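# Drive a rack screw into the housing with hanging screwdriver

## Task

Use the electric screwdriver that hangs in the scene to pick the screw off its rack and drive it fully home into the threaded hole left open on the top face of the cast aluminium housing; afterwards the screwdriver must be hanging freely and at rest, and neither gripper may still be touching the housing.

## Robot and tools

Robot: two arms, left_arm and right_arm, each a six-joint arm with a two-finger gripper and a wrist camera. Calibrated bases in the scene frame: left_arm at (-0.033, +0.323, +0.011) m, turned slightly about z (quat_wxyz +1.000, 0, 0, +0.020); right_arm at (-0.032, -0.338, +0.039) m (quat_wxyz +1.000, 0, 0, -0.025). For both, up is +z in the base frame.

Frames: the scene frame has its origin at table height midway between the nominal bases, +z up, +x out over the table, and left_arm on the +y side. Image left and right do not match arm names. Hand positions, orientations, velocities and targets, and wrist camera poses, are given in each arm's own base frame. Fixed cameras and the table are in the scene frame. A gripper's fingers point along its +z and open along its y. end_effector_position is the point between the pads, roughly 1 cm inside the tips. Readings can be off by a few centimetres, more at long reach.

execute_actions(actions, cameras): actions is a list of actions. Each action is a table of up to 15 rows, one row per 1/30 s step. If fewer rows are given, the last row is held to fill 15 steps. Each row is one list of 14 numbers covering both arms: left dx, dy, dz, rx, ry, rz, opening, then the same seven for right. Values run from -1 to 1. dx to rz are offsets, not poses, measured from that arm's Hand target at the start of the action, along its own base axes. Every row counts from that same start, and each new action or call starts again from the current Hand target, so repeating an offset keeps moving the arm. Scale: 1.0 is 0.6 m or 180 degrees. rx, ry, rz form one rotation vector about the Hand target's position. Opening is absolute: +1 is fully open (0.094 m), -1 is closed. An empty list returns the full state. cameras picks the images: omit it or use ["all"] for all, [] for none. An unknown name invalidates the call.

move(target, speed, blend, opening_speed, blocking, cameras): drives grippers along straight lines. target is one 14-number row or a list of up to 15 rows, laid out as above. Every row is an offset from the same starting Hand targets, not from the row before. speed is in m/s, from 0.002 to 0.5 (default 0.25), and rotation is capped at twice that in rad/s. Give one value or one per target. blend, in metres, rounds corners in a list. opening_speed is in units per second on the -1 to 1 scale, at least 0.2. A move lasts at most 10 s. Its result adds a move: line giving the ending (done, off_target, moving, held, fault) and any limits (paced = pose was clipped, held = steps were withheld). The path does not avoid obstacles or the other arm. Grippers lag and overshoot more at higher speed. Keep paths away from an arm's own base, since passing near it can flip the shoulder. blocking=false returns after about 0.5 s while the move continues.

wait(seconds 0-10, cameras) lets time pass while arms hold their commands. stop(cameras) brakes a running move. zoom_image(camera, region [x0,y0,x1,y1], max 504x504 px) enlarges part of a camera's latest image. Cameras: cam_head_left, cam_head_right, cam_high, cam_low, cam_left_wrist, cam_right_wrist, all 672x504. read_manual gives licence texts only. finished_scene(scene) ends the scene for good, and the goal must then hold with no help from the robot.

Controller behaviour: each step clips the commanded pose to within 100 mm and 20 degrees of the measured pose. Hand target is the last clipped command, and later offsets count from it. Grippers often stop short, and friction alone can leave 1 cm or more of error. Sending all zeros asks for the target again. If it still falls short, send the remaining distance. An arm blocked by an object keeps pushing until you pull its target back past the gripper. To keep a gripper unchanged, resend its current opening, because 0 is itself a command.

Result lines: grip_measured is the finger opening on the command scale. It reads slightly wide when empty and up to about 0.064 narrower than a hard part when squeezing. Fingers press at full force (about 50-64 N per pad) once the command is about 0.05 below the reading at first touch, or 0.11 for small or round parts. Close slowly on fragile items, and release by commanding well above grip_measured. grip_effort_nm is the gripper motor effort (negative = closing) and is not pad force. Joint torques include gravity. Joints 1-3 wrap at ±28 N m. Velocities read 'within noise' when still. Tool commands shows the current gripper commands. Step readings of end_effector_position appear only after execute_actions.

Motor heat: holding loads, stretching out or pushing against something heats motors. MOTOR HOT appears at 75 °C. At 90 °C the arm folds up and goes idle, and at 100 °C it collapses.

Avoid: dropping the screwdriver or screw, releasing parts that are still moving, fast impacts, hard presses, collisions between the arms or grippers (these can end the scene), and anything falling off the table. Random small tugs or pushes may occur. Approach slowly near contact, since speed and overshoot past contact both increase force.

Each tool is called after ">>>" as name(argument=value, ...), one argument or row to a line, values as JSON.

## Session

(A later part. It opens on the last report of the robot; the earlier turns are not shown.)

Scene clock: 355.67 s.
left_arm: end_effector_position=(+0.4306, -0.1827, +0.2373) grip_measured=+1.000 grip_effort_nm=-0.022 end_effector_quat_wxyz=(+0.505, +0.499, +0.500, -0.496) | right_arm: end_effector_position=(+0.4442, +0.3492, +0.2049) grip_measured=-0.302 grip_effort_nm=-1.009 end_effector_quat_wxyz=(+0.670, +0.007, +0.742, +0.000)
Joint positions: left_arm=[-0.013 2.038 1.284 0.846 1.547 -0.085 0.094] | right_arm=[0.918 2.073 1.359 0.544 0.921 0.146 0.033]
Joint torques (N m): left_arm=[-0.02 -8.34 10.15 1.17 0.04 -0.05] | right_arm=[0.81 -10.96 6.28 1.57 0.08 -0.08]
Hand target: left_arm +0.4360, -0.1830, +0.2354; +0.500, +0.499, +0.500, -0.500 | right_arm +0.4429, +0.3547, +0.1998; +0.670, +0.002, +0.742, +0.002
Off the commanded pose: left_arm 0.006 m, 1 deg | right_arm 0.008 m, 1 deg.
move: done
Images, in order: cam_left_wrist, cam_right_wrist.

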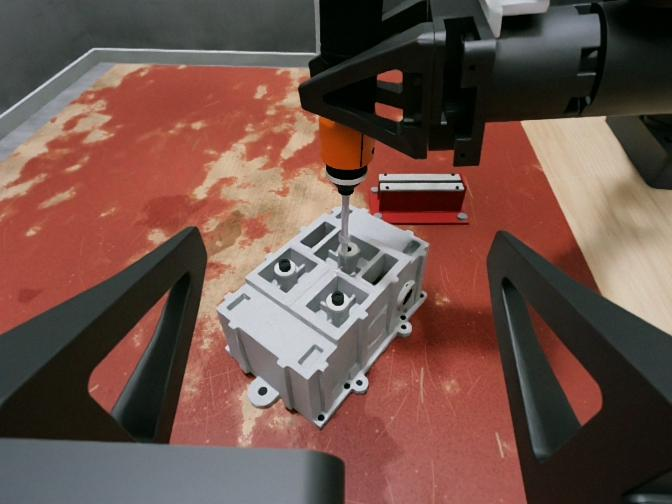

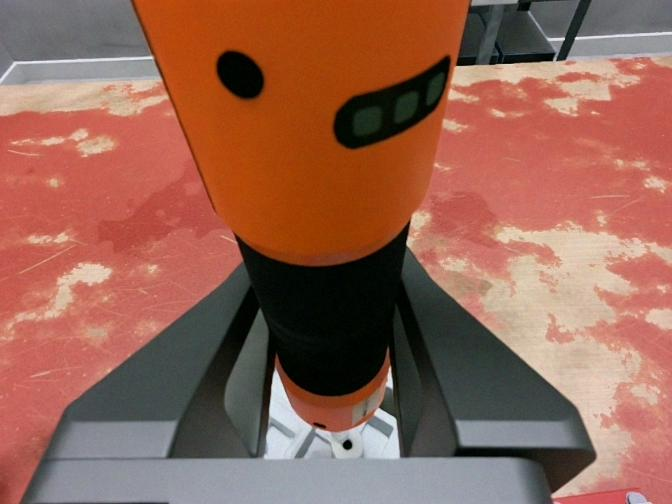

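>>> move(
  target=[0,0,0,0,0,0,1,-0.0065,-0.0067,0.036,0.003,-0.004,0,-0.6],
  speed=0.05,
  cameras=["cam_right_wrist","cam_left_wrist"],
)

>>> zoom_image(
  camera="cam_left_wrist",
  region=[300, 160, 400, 290],
)

>>> zoom_image(
  camera="cam_right_wrist",
  region=[270, 360, 410, 470],
)

Scene clock: 374.27 s.
left_arm: end_effector_position=(+0.4306, -0.1827, +0.2373) grip_measured=+1.000 grip_effort_nm=-0.027 end_effector_quat_wxyz=(+0.505, +0.499, +0.500, -0.496) | right_arm: end_effector_position=(+0.4443, +0.3493, +0.2051) grip_measured=-0.302 grip_effort_nm=-1.009 end_effector_quat_wxyz=(+0.670, +0.008, +0.742, +0.001)
Joint positions: left_arm=[-0.013 2.038 1.284 0.846 1.547 -0.085 0.094] | right_arm=[0.918 2.073 1.359 0.545 0.921 0.146 0.033]
Joint torques (N m): left_arm=[-0.01 -8.39 10.09 1.17 0.04 -0.04] | right_arm=[0.95 -15.31 6.46 1.28 0.09 -0.11]
Hand target: left_arm +0.4360, -0.1830, +0.2354; +0.500, +0.499, +0.500, -0.500 | right_arm +0.4390, +0.3506, +0.2214; +0.675, +0.006, +0.738, +0.006
Off the commanded pose: left_arm 0.006 m, 1 deg | right_arm 0.017 m, 1 deg.
move: off_target (right_arm)
Images, in order: cam_left_wrist, cam_right_wrist.

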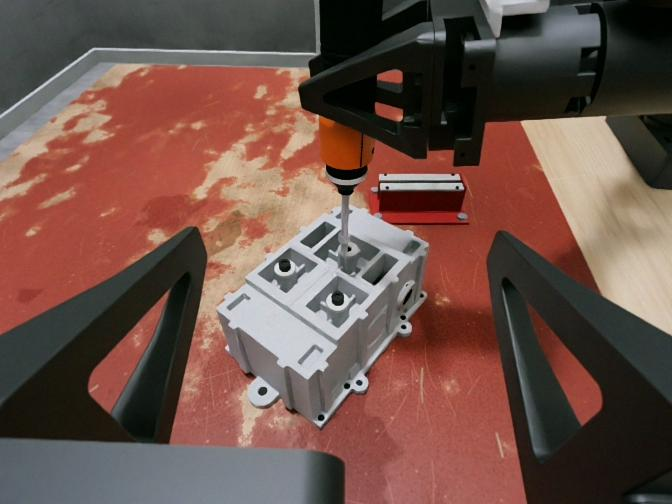

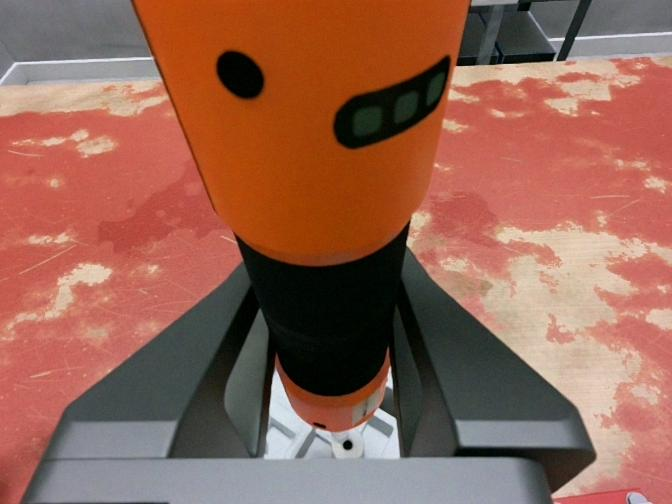

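Scaled by 3.877 from the camera's 672x504 image, which has a finer 960x720 frame.

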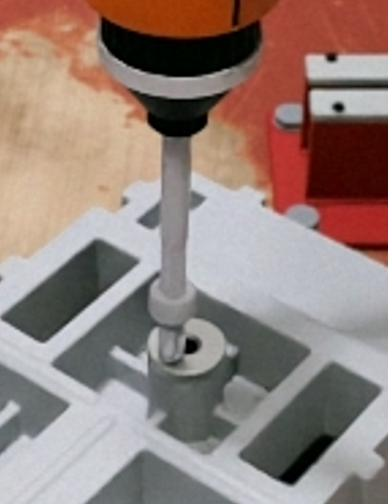

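Scaled by 3.600 from the camera's 672x504 image, which has a finer 960x720 frame.

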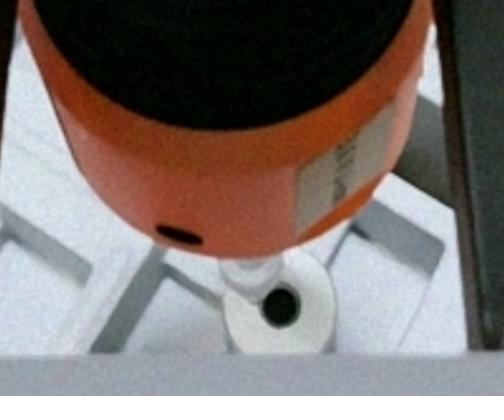

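>>> move(
  target=[0,0,0,0,0,0,1,-0.003,-0.004,0.023,0.0,0.0,0,-0.6],
  speed=0.05,
  cameras=["cam_right_wrist","cam_left_wrist"],
)

>>> zoom_image(
  camera="cam_left_wrist",
  region=[300, 160, 400, 290],
)

>>> zoom_image(
  camera="cam_right_wrist",
  region=[270, 360, 410, 470],
)

Scene clock: 381.87 s.
left_arm: end_effector_position=(+0.4306, -0.1827, +0.2373) grip_measured=+1.000 grip_effort_nm=-0.012 end_effector_quat_wxyz=(+0.505, +0.499, +0.500, -0.496) | right_arm: end_effector_position=(+0.4427, +0.3473, +0.2078) grip_measured=-0.302 grip_effort_nm=-1.013 end_effector_quat_wxyz=(+0.666, +0.003, +0.746, -0.005)
Joint positions: left_arm=[-0.013 2.038 1.284 0.846 1.547 -0.085 0.094] | right_arm=[0.918 2.057 1.359 0.511 0.921 0.145 0.033]
Joint torques (N m): left_arm=[-0.01 -8.38 10.11 1.17 0.04 -0.05] | right_arm=[0.76 -16.54 7.28 1.2 0.09 -0.14]
Hand target: left_arm +0.4360, -0.1830, +0.2354; +0.500, +0.499, +0.500, -0.500 | right_arm +0.4372, +0.3482, +0.2353; +0.675, +0.006, +0.738, +0.006
Off the commanded pose: left_arm 0.006 m, 1 deg | right_arm 0.028 m, 2 deg.
move: off_target (right_arm)
Images, in order: cam_left_wrist, cam_right_wrist.

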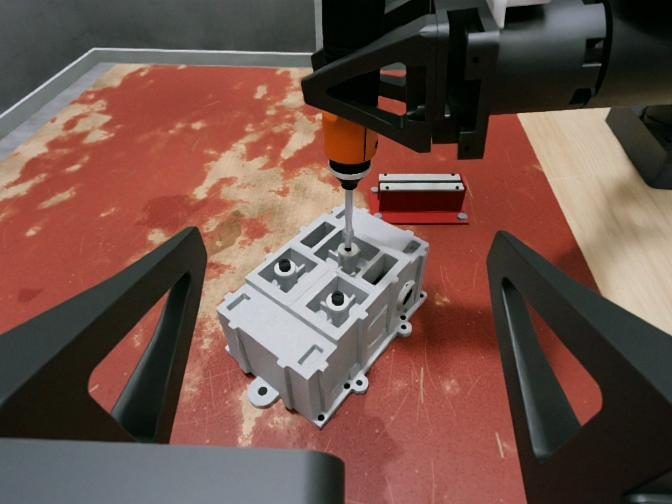

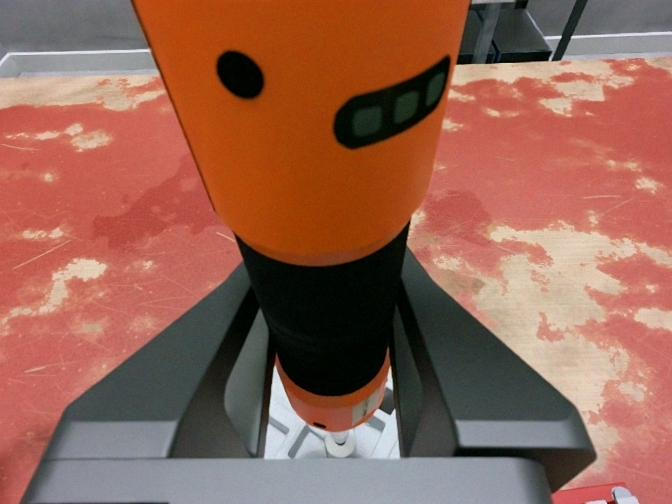

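Scaled by 3.877 from the camera's 672x504 image, which has a finer 960x720 frame.

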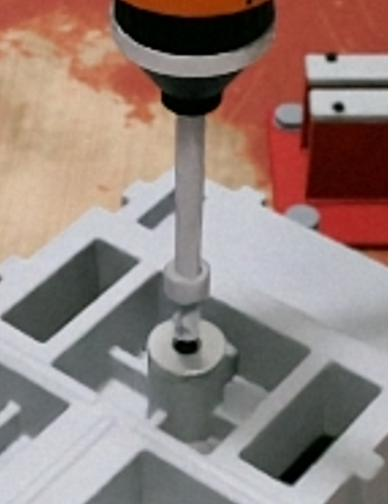

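Scaled by 3.600 from the camera's 672x504 image, which has a finer 960x720 frame.

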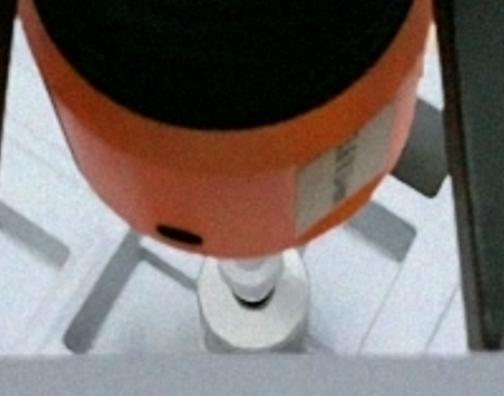

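>>> move(
  target=[0,0,0,0,0,0,1,0.0067,0.007,-0.0585,-0.006,0.007,0,-0.6],
  speed=0.05,
  cameras=["cam_right_wrist","cam_left_wrist"],
)

>>> zoom_image(
  camera="cam_left_wrist",
  region=[300, 160, 400, 290],
)

>>> zoom_image(
  camera="cam_right_wrist",
  region=[270, 360, 410, 470],
)

Scene clock: 392.67 s.
left_arm: end_effector_position=(+0.4306, -0.1827, +0.2373) grip_measured=+1.000 grip_effort_nm=-0.022 end_effector_quat_wxyz=(+0.505, +0.499, +0.500, -0.496) | right_arm: end_effector_position=(+0.4429, +0.3476, +0.2096) grip_measured=-0.302 grip_effort_nm=-1.009 end_effector_quat_wxyz=(+0.669, +0.006, +0.743, -0.001)
Joint positions: left_arm=[-0.013 2.038 1.284 0.846 1.547 -0.085 0.094] | right_arm=[0.918 2.057 1.359 0.522 0.921 0.146 0.033]
Joint torques (N m): left_arm=[-0.02 -8.38 10.14 1.16 0.05 -0.06] | right_arm=[0.76 -10.61 5.75 1.59 0.06 -0.04]
Heat: left arm: 41 °C; right arm: 47 °C.
Hand target: left_arm +0.4360, -0.1830, +0.2354; +0.500, +0.499, +0.500, -0.500 | right_arm +0.4412, +0.3524, +0.2002; +0.667, -0.001, +0.745, -0.001
Off the commanded pose: left_arm 0.006 m, 1 deg | right_arm 0.011 m, 1 deg.
move: off_target (right_arm)
Images, in order: cam_left_wrist, cam_right_wrist.

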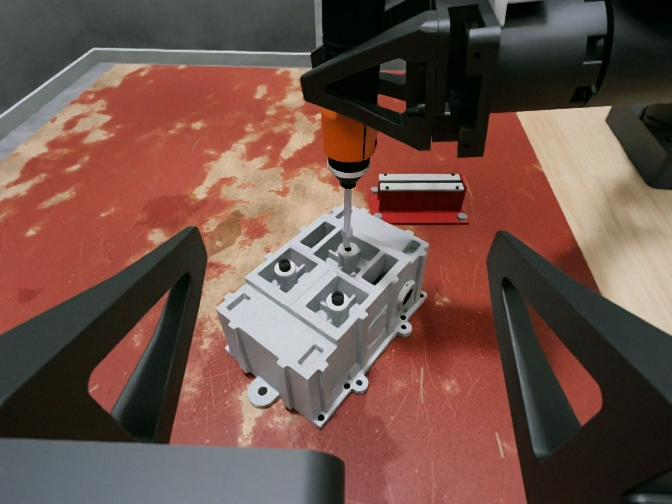

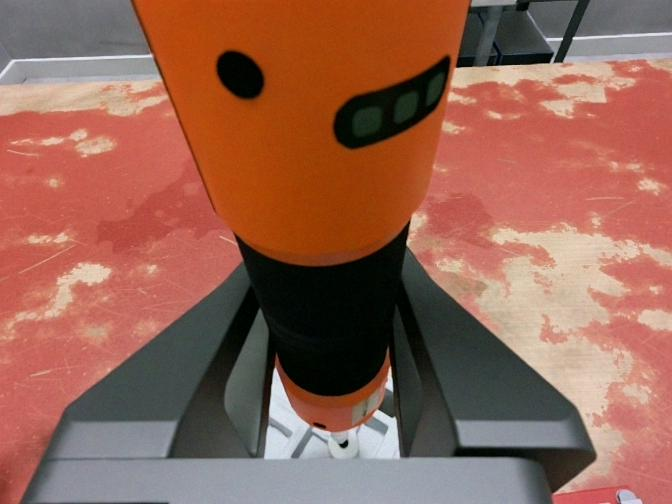

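Scaled by 3.877 from the camera's 672x504 image, which has a finer 960x720 frame.

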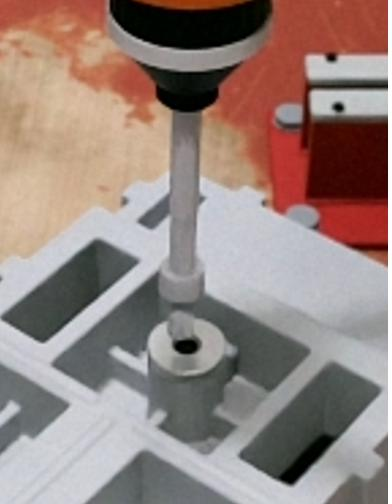

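Scaled by 3.600 from the camera's 672x504 image, which has a finer 960x720 frame.

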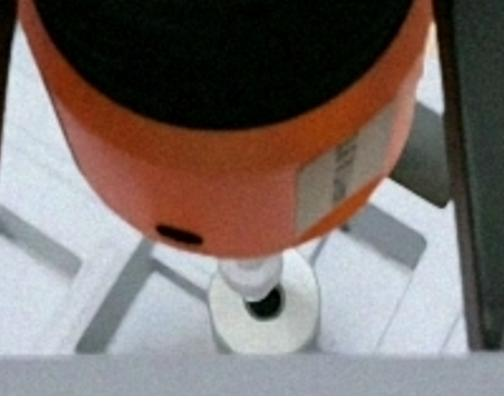

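>>> move(
  target=[0,0,0,0,0,0,1,-0.005,-0.0075,-0.008,0,0,0,-0.6],
  speed=0.05,
  cameras=["cam_right_wrist","cam_left_wrist"],
)

>>> zoom_image(
  camera="cam_left_wrist",
  region=[300, 160, 400, 290],
)

>>> zoom_image(
  camera="cam_right_wrist",
  region=[270, 360, 410, 470],
)

Scene clock: 410.43 s.
left_arm: end_effector_position=(+0.4306, -0.1827, +0.2373) grip_measured=+1.000 grip_effort_nm=-0.022 end_effector_quat_wxyz=(+0.505, +0.498, +0.500, -0.496) | right_arm: end_effector_position=(+0.4411, +0.3452, +0.2040) grip_measured=-0.302 grip_effort_nm=-1.013 end_effector_quat_wxyz=(+0.669, +0.007, +0.743, +0.000)
Joint positions: left_arm=[-0.013 2.038 1.284 0.846 1.547 -0.086 0.094] | right_arm=[0.918 2.057 1.332 0.552 0.921 0.148 0.033]
Joint torques (N m): left_arm=[-0.01 -8.35 10.11 1.16 0.05 -0.06] | right_arm=[0.76 -11.33 5.2 1.52 0.09 -0.04]
Hand target: left_arm +0.4360, -0.1830, +0.2354; +0.500, +0.499, +0.500, -0.500 | right_arm +0.4382, +0.3480, +0.1955; +0.667, -0.001, +0.745, -0.001
Off the commanded pose: left_arm 0.006 m, 1 deg | right_arm 0.010 m, 1 deg.
move: done
Images, in order: cam_left_wrist, cam_right_wrist.

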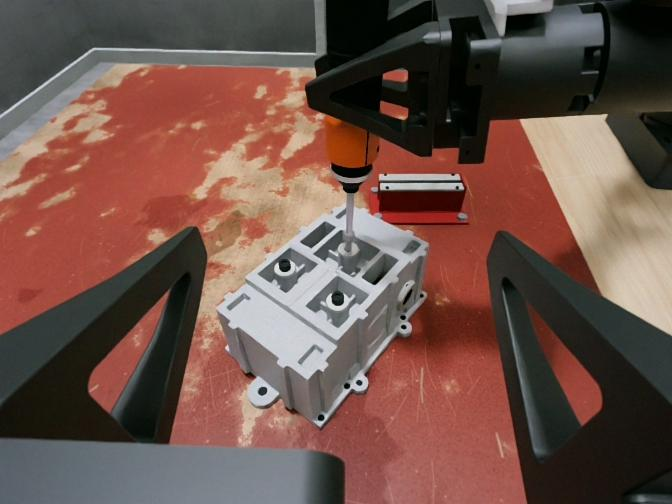

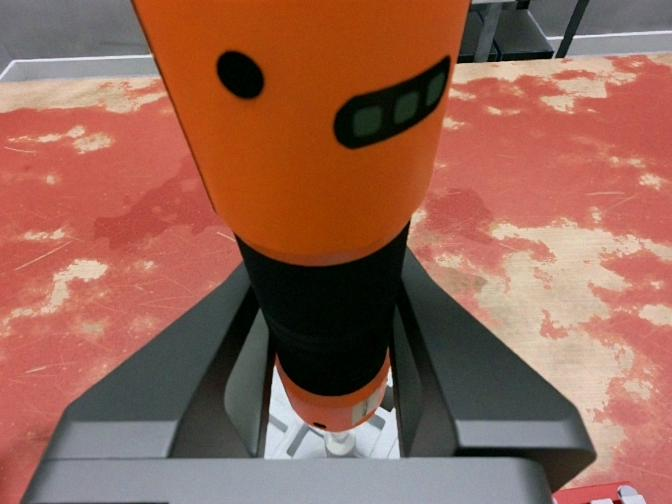

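Scaled by 3.877 from the camera's 672x504 image, which has a finer 960x720 frame.

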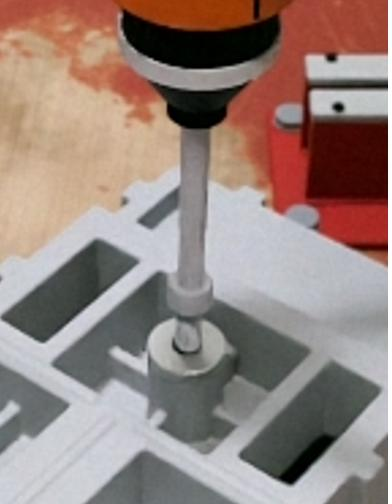

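Scaled by 3.600 from the camera's 672x504 image, which has a finer 960x720 frame.

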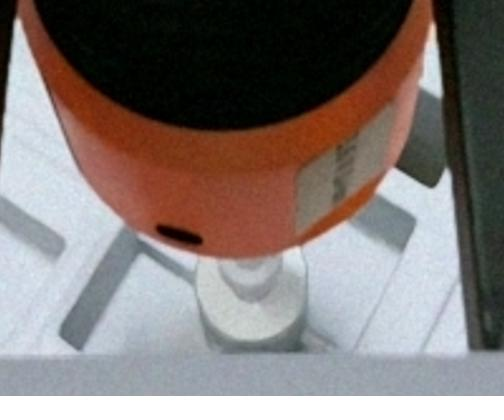

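>>> move(
  target=[0,0,0,0,0,0,1,0.003,0.0,-0.035,0,0.025,0,-0.6],
  speed=0.04,
  cameras=["cam_right_wrist","cam_left_wrist"],
)

>>> zoom_image(
  camera="cam_left_wrist",
  region=[300, 160, 400, 290],
)

>>> zoom_image(
  camera="cam_right_wrist",
  region=[270, 360, 410, 470],
)

Scene clock: 419.17 s.
left_arm: end_effector_position=(+0.4306, -0.1827, +0.2373) grip_measured=+1.000 grip_effort_nm=-0.027 end_effector_quat_wxyz=(+0.505, +0.498, +0.500, -0.496) | right_arm: end_effector_position=(+0.4430, +0.3399, +0.1974) grip_measured=-0.302 grip_effort_nm=-1.009 end_effector_quat_wxyz=(+0.661, +0.031, +0.750, +0.010)
Joint positions: left_arm=[-0.013 2.038 1.284 0.846 1.547 -0.086 0.094] | right_arm=[0.91 2.057 1.332 0.514 0.924 0.226 0.033]
Joint torques (N m): left_arm=[-0.01 -8.38 10.11 1.17 0.04 -0.06] | right_arm=[0.68 -10.61 6.34 0.73 -0.21 0.06]
Hand target: left_arm +0.4360, -0.1830, +0.2354; +0.500, +0.499, +0.500, -0.500 | right_arm +0.4400, +0.3479, +0.1744; +0.637, -0.001, +0.771, -0.001
Off the commanded pose: left_arm 0.006 m, 1 deg | right_arm 0.024 m, 5 deg.
move: off_target (right_arm)
Images, in order: cam_left_wrist, cam_right_wrist.

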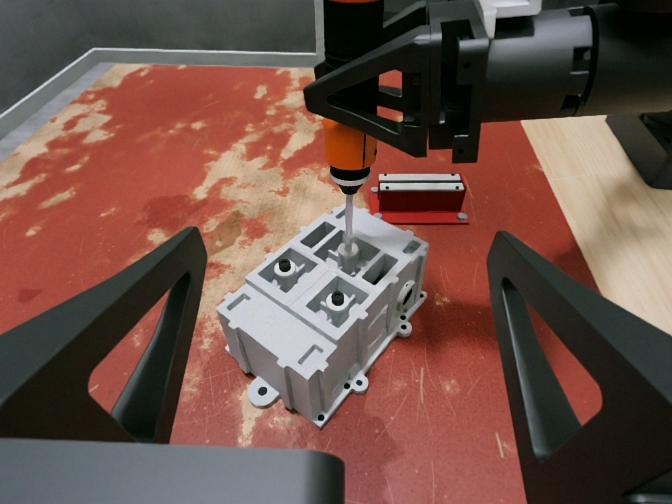

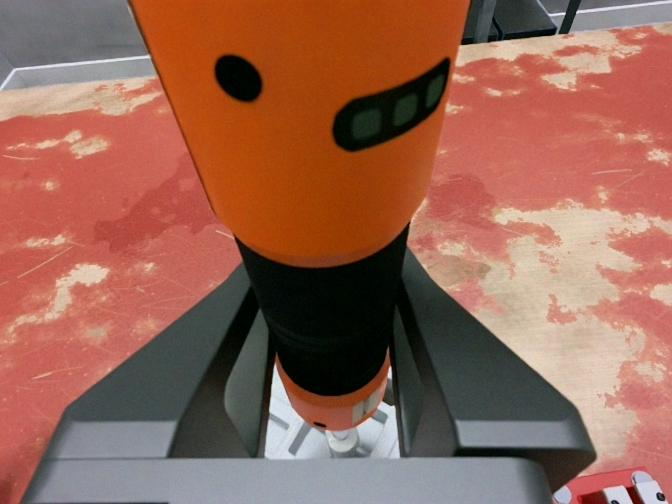

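Scaled by 3.877 from the camera's 672x504 image, which has a finer 960x720 frame.

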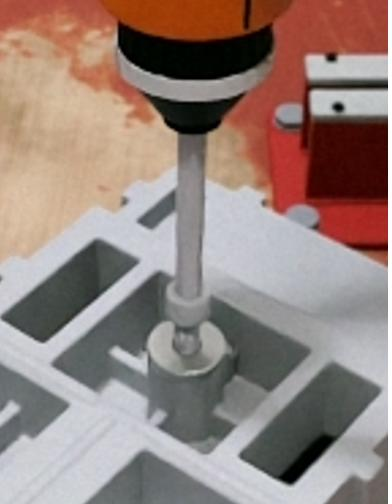

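Scaled by 3.600 from the camera's 672x504 image, which has a finer 960x720 frame.

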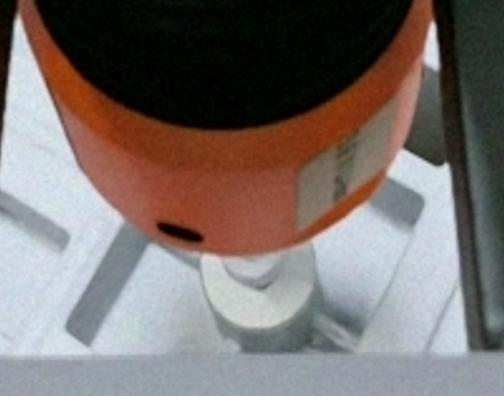

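>>> move(
  target=[0,0,0,0,0,0,1,0.0,0.007,-0.02,-0.02,0.015,0,-0.6],
  speed=0.04,
  cameras=["cam_right_wrist","cam_left_wrist"],
)

>>> zoom_image(
  camera="cam_left_wrist",
  region=[300, 160, 400, 290],
)

>>> zoom_image(
  camera="cam_right_wrist",
  region=[270, 360, 410, 470],
)

Scene clock: 428.20 s.
left_arm: end_effector_position=(+0.4306, -0.1827, +0.2373) grip_measured=+1.000 grip_effort_nm=-0.027 end_effector_quat_wxyz=(+0.505, +0.498, +0.500, -0.496) | right_arm: end_effector_position=(+0.4442, +0.3415, +0.1957) grip_measured=-0.302 grip_effort_nm=-1.009 end_effector_quat_wxyz=(+0.653, +0.025, +0.757, +0.003)
Joint positions: left_arm=[-0.013 2.038 1.284 0.846 1.547 -0.086 0.094] | right_arm=[0.91 2.061 1.358 0.457 0.924 0.236 0.033]
Joint torques (N m): left_arm=[-0.02 -8.38 10.13 1.16 0.05 -0.05] | right_arm=[1.43 -9.36 7.12 0.44 -0.13 -0.03]
Hand target: left_arm +0.4360, -0.1830, +0.2354; +0.500, +0.499, +0.500, -0.500 | right_arm +0.4400, +0.3522, +0.1624; +0.619, -0.021, +0.785, -0.025
Off the commanded pose: left_arm 0.006 m, 1 deg | right_arm 0.035 m, 8 deg.
move: off_target (right_arm)
Images, in order: cam_left_wrist, cam_right_wrist.

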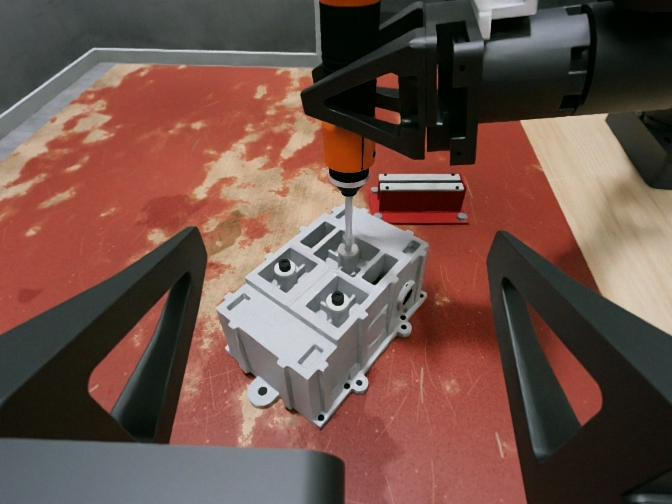

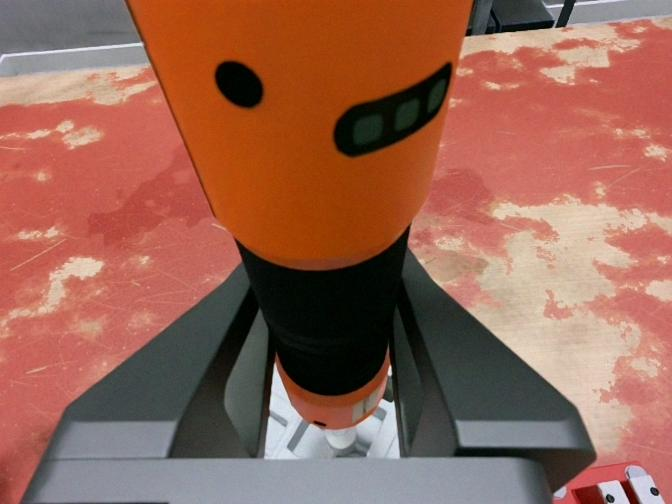

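Scaled by 3.877 from the camera's 672x504 image, which has a finer 960x720 frame.

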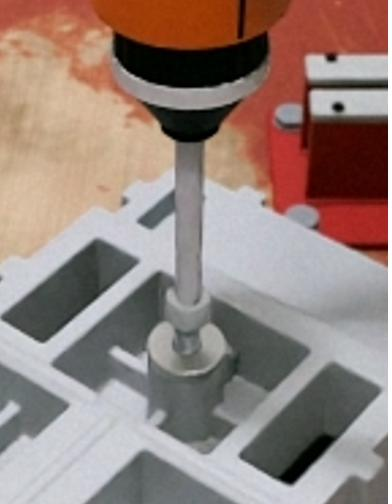

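Scaled by 3.600 from the camera's 672x504 image, which has a finer 960x720 frame.

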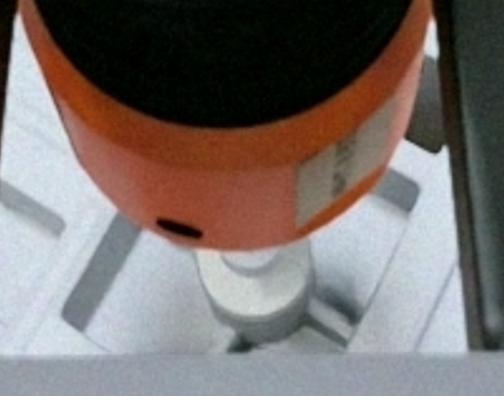

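>>> move(
  target=[0,0,0,0,0,0,1,0.0,0.004,-0.025,-0.006,0.015,0,-0.6],
  speed=0.04,
  cameras=["cam_right_wrist","cam_left_wrist"],
)

>>> zoom_image(
  camera="cam_left_wrist",
  region=[300, 160, 400, 290],
)

>>> zoom_image(
  camera="cam_right_wrist",
  region=[270, 360, 410, 470],
)

Scene clock: 439.53 s.
left_arm: end_effector_position=(+0.4306, -0.1827, +0.2373) grip_measured=+1.000 grip_effort_nm=-0.022 end_effector_quat_wxyz=(+0.505, +0.498, +0.500, -0.496) | right_arm: end_effector_position=(+0.4465, +0.3422, +0.1911) grip_measured=-0.302 grip_effort_nm=-1.013 end_effector_quat_wxyz=(+0.644, +0.027, +0.765, -0.001)
Joint positions: left_arm=[-0.013 2.038 1.284 0.846 1.547 -0.086 0.094] | right_arm=[0.908 2.071 1.385 0.399 0.925 0.266 0.033]
Joint torques (N m): left_arm=[-0.02 -8.38 10.14 1.16 0.04 -0.05] | right_arm=[1.57 -8.64 6.67 0.32 -0.23 0.08]
Heat: left arm: 41 °C; right arm: 40 °C.
Hand target: left_arm +0.4360, -0.1830, +0.2354; +0.500, +0.499, +0.500, -0.500 | right_arm +0.4400, +0.3546, +0.1475; +0.600, -0.027, +0.799, -0.032
Off the commanded pose: left_arm 0.006 m, 1 deg | right_arm 0.046 m, 10 deg.
move: off_target (right_arm)
Images, in order: cam_left_wrist, cam_right_wrist.

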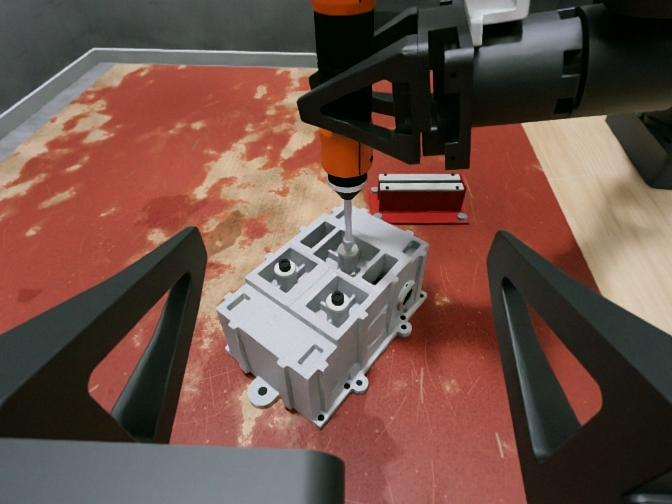

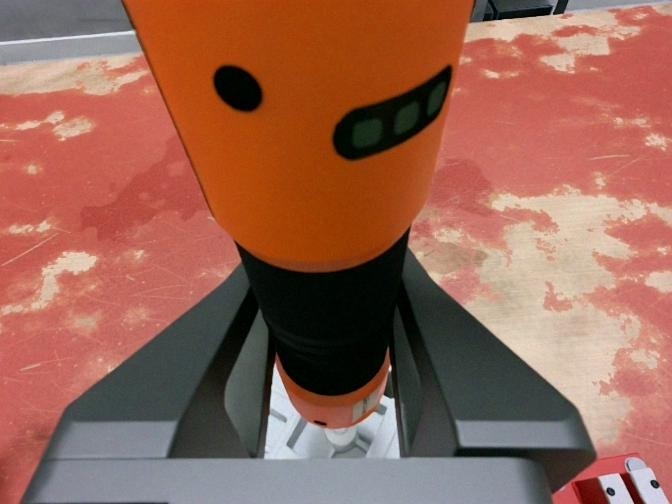

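Scaled by 3.877 from the camera's 672x504 image, which has a finer 960x720 frame.

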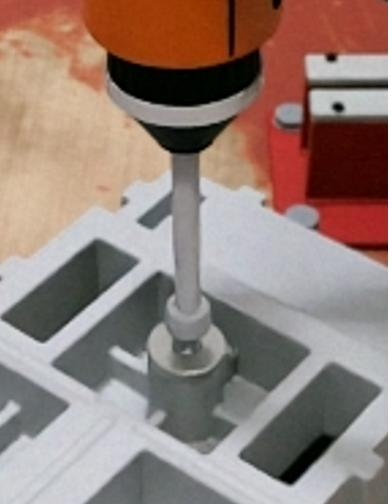

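Scaled by 3.600 from the camera's 672x504 image, which has a finer 960x720 frame.

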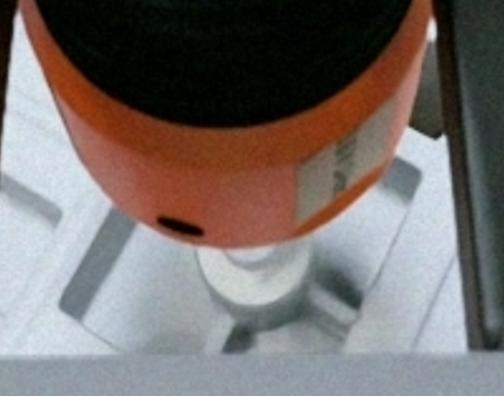

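>>> move(
  target=[0,0,0,0,0,0,1,0.0,0.004,-0.03,-0.004,0.015,0,-0.6],
  speed=0.04,
  cameras=["cam_right_wrist","cam_left_wrist"],
)

>>> zoom_image(
  camera="cam_left_wrist",
  region=[300, 160, 400, 290],
)

Scene clock: 447.37 s.
left_arm: end_effector_position=(+0.4306, -0.1827, +0.2373) grip_measured=+1.000 grip_effort_nm=-0.027 end_effector_quat_wxyz=(+0.505, +0.498, +0.500, -0.496) | right_arm: end_effector_position=(+0.4484, +0.3428, +0.1836) grip_measured=-0.302 grip_effort_nm=-1.009 end_effector_quat_wxyz=(+0.635, +0.031, +0.772, -0.005)
Joint positions: left_arm=[-0.013 2.038 1.284 0.846 1.547 -0.086 0.094] | right_arm=[0.906 2.088 1.408 0.351 0.928 0.298 0.033]
Joint torques (N m): left_arm=[-0.01 -8.4 10.11 1.16 0.04 -0.06] | right_arm=[1.72 -7.99 6.34 0.13 -0.39 0.11]
Hand target: left_arm +0.4360, -0.1830, +0.2354; +0.500, +0.499, +0.500, -0.500 | right_arm +0.4400, +0.3569, +0.1294; +0.581, -0.032, +0.813, -0.036
Off the commanded pose: left_arm 0.006 m, 1 deg | right_arm 0.057 m, 11 deg.
move: off_target (right_arm)
Images, in order: cam_left_wrist, cam_right_wrist.

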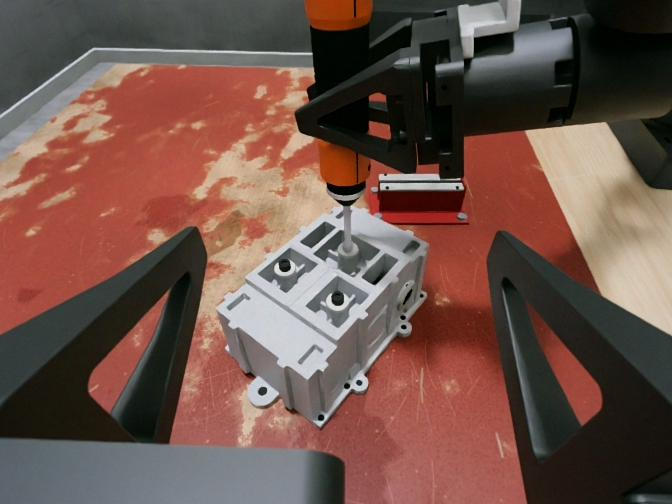

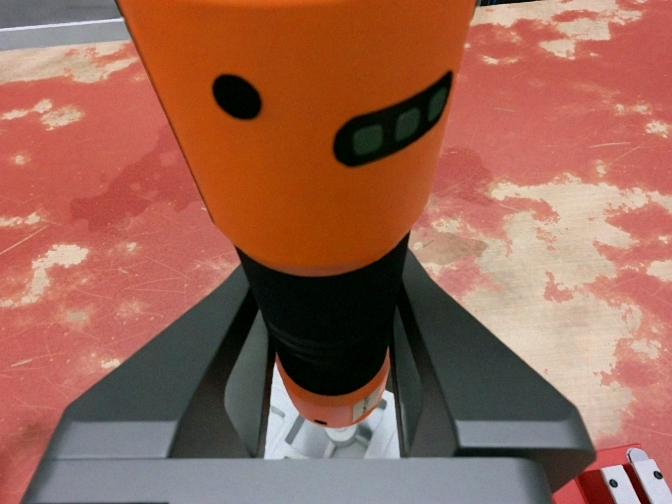

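Scaled by 3.877 from the camera's 672x504 image, which has a finer 960x720 frame.

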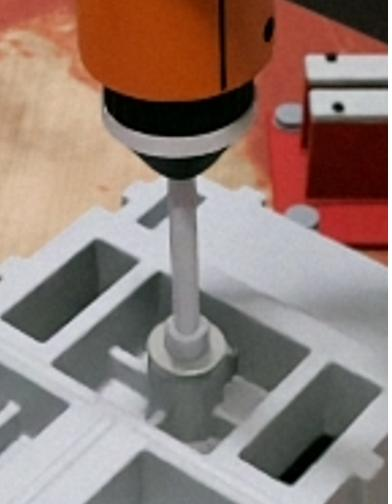

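Seated. One more firm press to ensure torque-out.

>>> move(
  target=[0,0,0,0,0,0,1,0.0,0.003,-0.022,0,0.01,0,-0.6],
  speed=0.04,
  cameras=["cam_right_wrist","cam_left_wrist"],
)

>>> zoom_image(
  camera="cam_left_wrist",
  region=[320, 220, 380, 280],
)

Scene clock: 457.13 s.
left_arm: end_effector_position=(+0.4306, -0.1827, +0.2373) grip_measured=+1.000 grip_effort_nm=-0.027 end_effector_quat_wxyz=(+0.505, +0.498, +0.500, -0.496) | right_arm: end_effector_position=(+0.4491, +0.3428, +0.1828) grip_measured=-0.302 grip_effort_nm=-1.009 end_effector_quat_wxyz=(+0.632, +0.034, +0.775, -0.006)
Joint positions: left_arm=[-0.013 2.038 1.284 0.846 1.547 -0.086 0.094] | right_arm=[0.906 2.091 1.42 0.326 0.93 0.314 0.033]
Joint torques (N m): left_arm=[-0.01 -8.35 10.11 1.17 0.05 -0.06] | right_arm=[1.69 -7.1 5.6 0.07 -0.56 0.3]
Hand target: left_arm +0.4360, -0.1830, +0.2354; +0.500, +0.499, +0.500, -0.500 | right_arm +0.4399, +0.3587, +0.1162; +0.568, -0.032, +0.822, -0.036
Off the commanded pose: left_arm 0.006 m, 1 deg | right_arm 0.069 m, 12 deg.
move: off_target (right_arm)
Images, in order: cam_left_wrist, cam_right_wrist.

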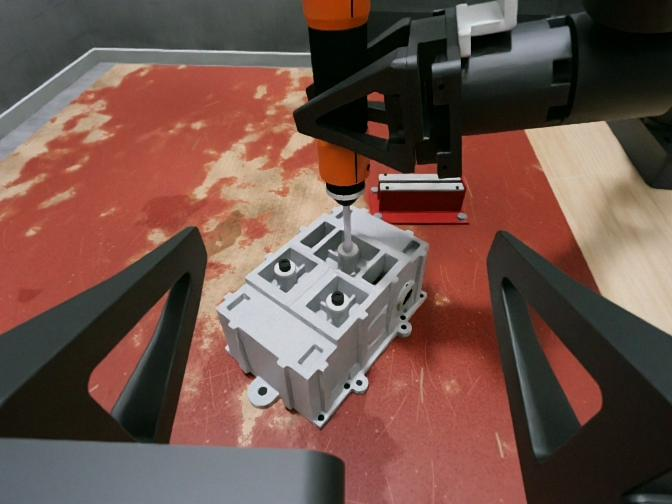

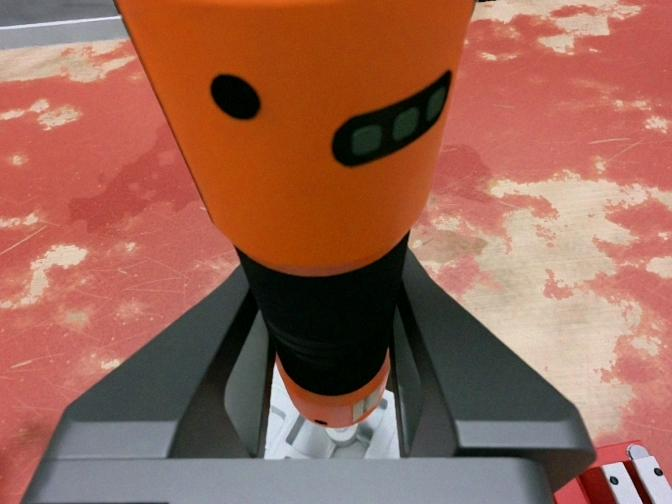

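Scaled by 8.400 from the camera's 672x504 image, which has a finer 960x720 frame.

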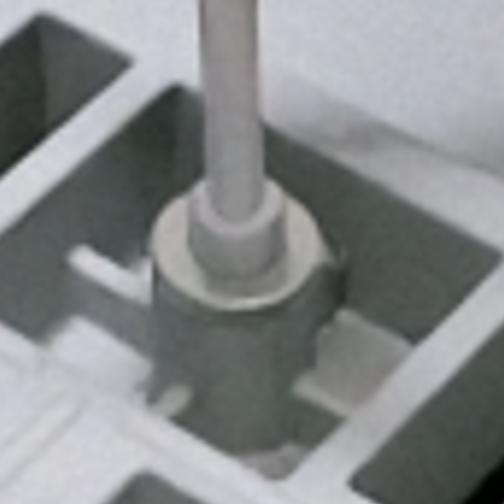

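>>> move(
  target=[
    [0,0,0,0,0,0,1,0.002,-0.015,0.13,0.031,-0.093,0.001,-0.6],
    [0,0,0,0,0,0,1,0.0,-0.023,0.32,0.031,-0.093,0.001,-0.6],
    [0,0,0,0,0,0,1,0.07,-0.395,0.29,0.031,-0.093,0.001,-0.6],
  ],
  speed=[0.06,0.1,0.13],
  blend=0.01,
  cameras=["cam_right_wrist","cam_left_wrist","cam_low"],
)

>>> zoom_image(
  camera="cam_left_wrist",
  region=[300, 200, 400, 320],
)

Scene clock: 483.53 s.
left_arm: end_effector_position=(+0.4306, -0.1827, +0.2373) grip_measured=+1.000 grip_effort_nm=-0.027 end_effector_quat_wxyz=(+0.505, +0.498, +0.500, -0.496) | right_arm: end_effector_position=(+0.4891, +0.1216, +0.2704) grip_measured=-0.302 grip_effort_nm=-1.013 end_effector_quat_wxyz=(+0.663, -0.001, +0.748, -0.010)
Joint positions: left_arm=[-0.013 2.038 1.284 0.846 1.547 -0.086 0.094] | right_arm=[0.375 1.599 1.03 0.439 0.385 0.034 0.033]
Joint torques (N m): left_arm=[-0.02 -8.38 10.11 1.17 0.05 -0.06] | right_arm=[0.21 -11.85 5.7 1.84 -0.05 -0.04]
Hand target: left_arm +0.4360, -0.1830, +0.2354; +0.500, +0.499, +0.500, -0.500 | right_arm +0.4820, +0.1218, +0.2902; +0.682, +0.000, +0.731, +0.001
Off the commanded pose: left_arm 0.006 m, 1 deg | right_arm 0.021 m, 3 deg.
move: off_target (right_arm)
Images, in order: cam_low, cam_left_wrist, cam_right_wrist.

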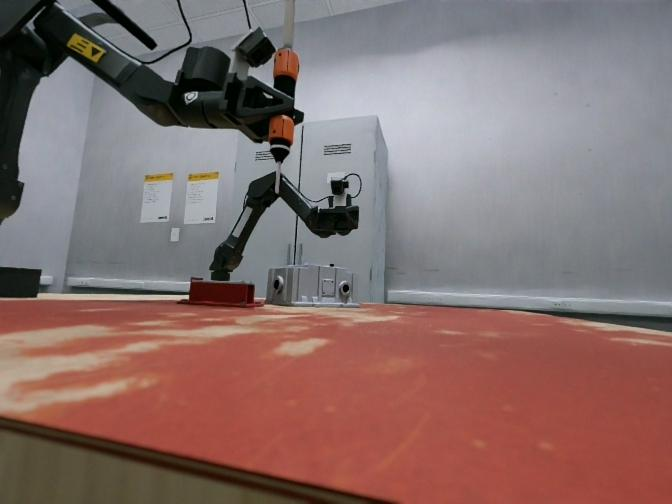

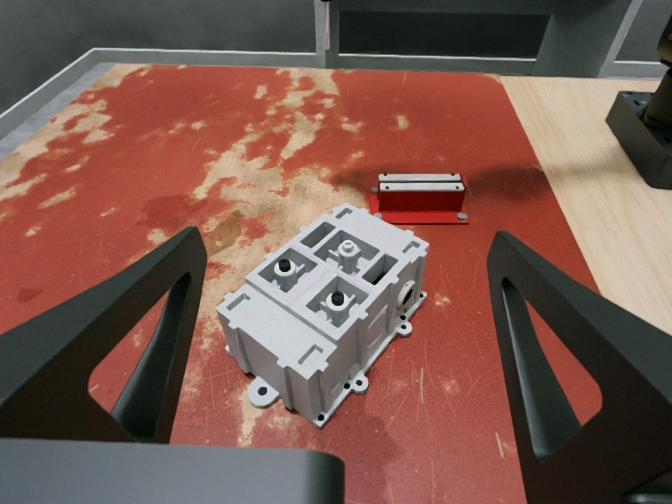

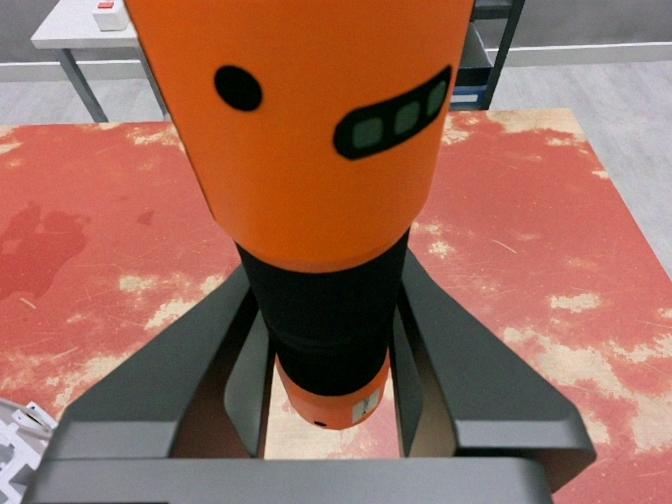

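Scaled by 4.200 from the camera's 672x504 image, which has a finer 960x720 frame.

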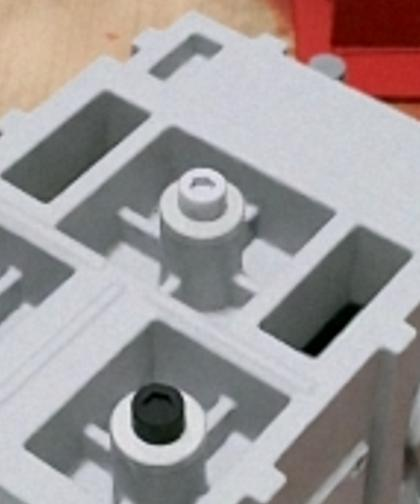

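>>> move(
  target=[0,0,0,0,0,0,1,-0.026,-0.008,0.0,0,0,0,-0.6],
  speed=0.08,
  cameras=["cam_low"],
)

>>> zoom_image(
  camera="cam_low",
  region=[230, 20, 330, 200],
)

Scene clock: 490.40 s.
left_arm: end_effector_position=(+0.4306, -0.1827, +0.2373) grip_measured=+1.000 grip_effort_nm=-0.027 end_effector_quat_wxyz=(+0.505, +0.498, +0.500, -0.496) | right_arm: end_effector_position=(+0.4740, +0.1159, +0.2740) grip_measured=-0.302 grip_effort_nm=-1.004 end_effector_quat_wxyz=(+0.666, +0.000, +0.746, -0.008)
Joint positions: left_arm=[-0.013 2.038 1.284 0.846 1.547 -0.086 0.094] | right_arm=[0.375 1.534 0.972 0.441 0.384 0.033 0.033]
Joint torques (N m): left_arm=[-0.03 -8.39 10.13 1.17 0.04 -0.06] | right_arm=[0.36 -11.07 5.63 1.77 -0.02 -0.06]
Hand target: left_arm +0.4360, -0.1830, +0.2354; +0.500, +0.499, +0.500, -0.500 | right_arm +0.4664, +0.1170, +0.2902; +0.682, +0.000, +0.731, +0.001
Off the commanded pose: left_arm 0.006 m, 1 deg | right_arm 0.018 m, 3 deg.
move: off_target (right_arm)
Images, in order: cam_low.

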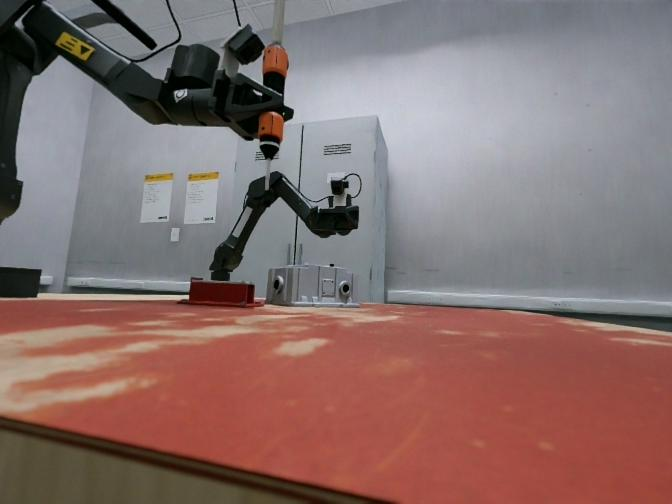

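Scaled by 2.800 from the camera's 672x504 image, which has a finer 960x720 frame.

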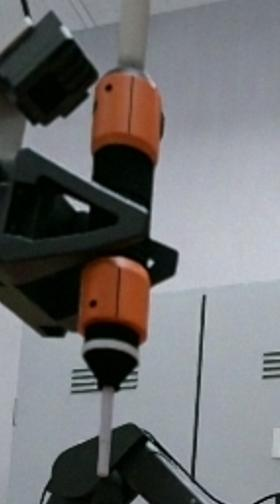

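>>> move(
  target=[0,0,0,0,0,0,1,0.0,0,0.0,0,0,0,0.6],
  opening_speed=0.3,
  cameras=["cam_low","cam_right_wrist"],
)

Scene clock: 500.67 s.
left_arm: end_effector_position=(+0.4306, -0.1827, +0.2373) grip_measured=+1.000 grip_effort_nm=-0.027 end_effector_quat_wxyz=(+0.505, +0.498, +0.500, -0.496) | right_arm: end_effector_position=(+0.4740, +0.1159, +0.2740) grip_measured=+0.598 grip_effort_nm=0.139 end_effector_quat_wxyz=(+0.666, +0.000, +0.746, -0.008)
Joint positions: left_arm=[-0.013 2.038 1.284 0.846 1.547 -0.086 0.094] | right_arm=[0.375 1.534 0.972 0.441 0.384 0.033 0.075]
Joint torques (N m): left_arm=[0.01 -8.4 10.13 1.17 0.03 -0.06] | right_arm=[0.43 -11.06 5.64 1.81 -0.04 -0.05]
Hand target: left_arm +0.4360, -0.1830, +0.2354; +0.500, +0.499, +0.500, -0.500 | right_arm +0.4664, +0.1170, +0.2902; +0.682, +0.000, +0.731, +0.001
Off the commanded pose: left_arm 0.006 m, 1 deg | right_arm 0.018 m, 3 deg.
move: off_target (right_arm)
Images, in order: cam_low, cam_right_wrist.

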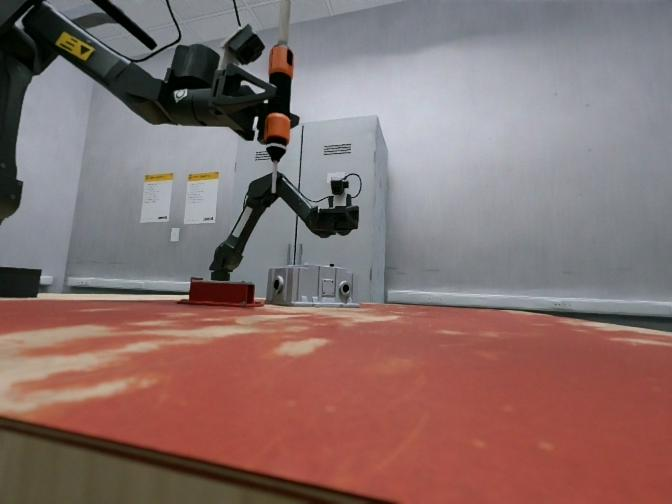

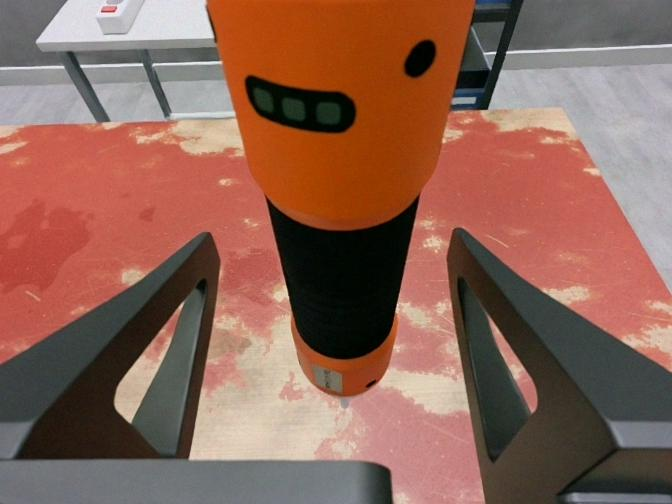

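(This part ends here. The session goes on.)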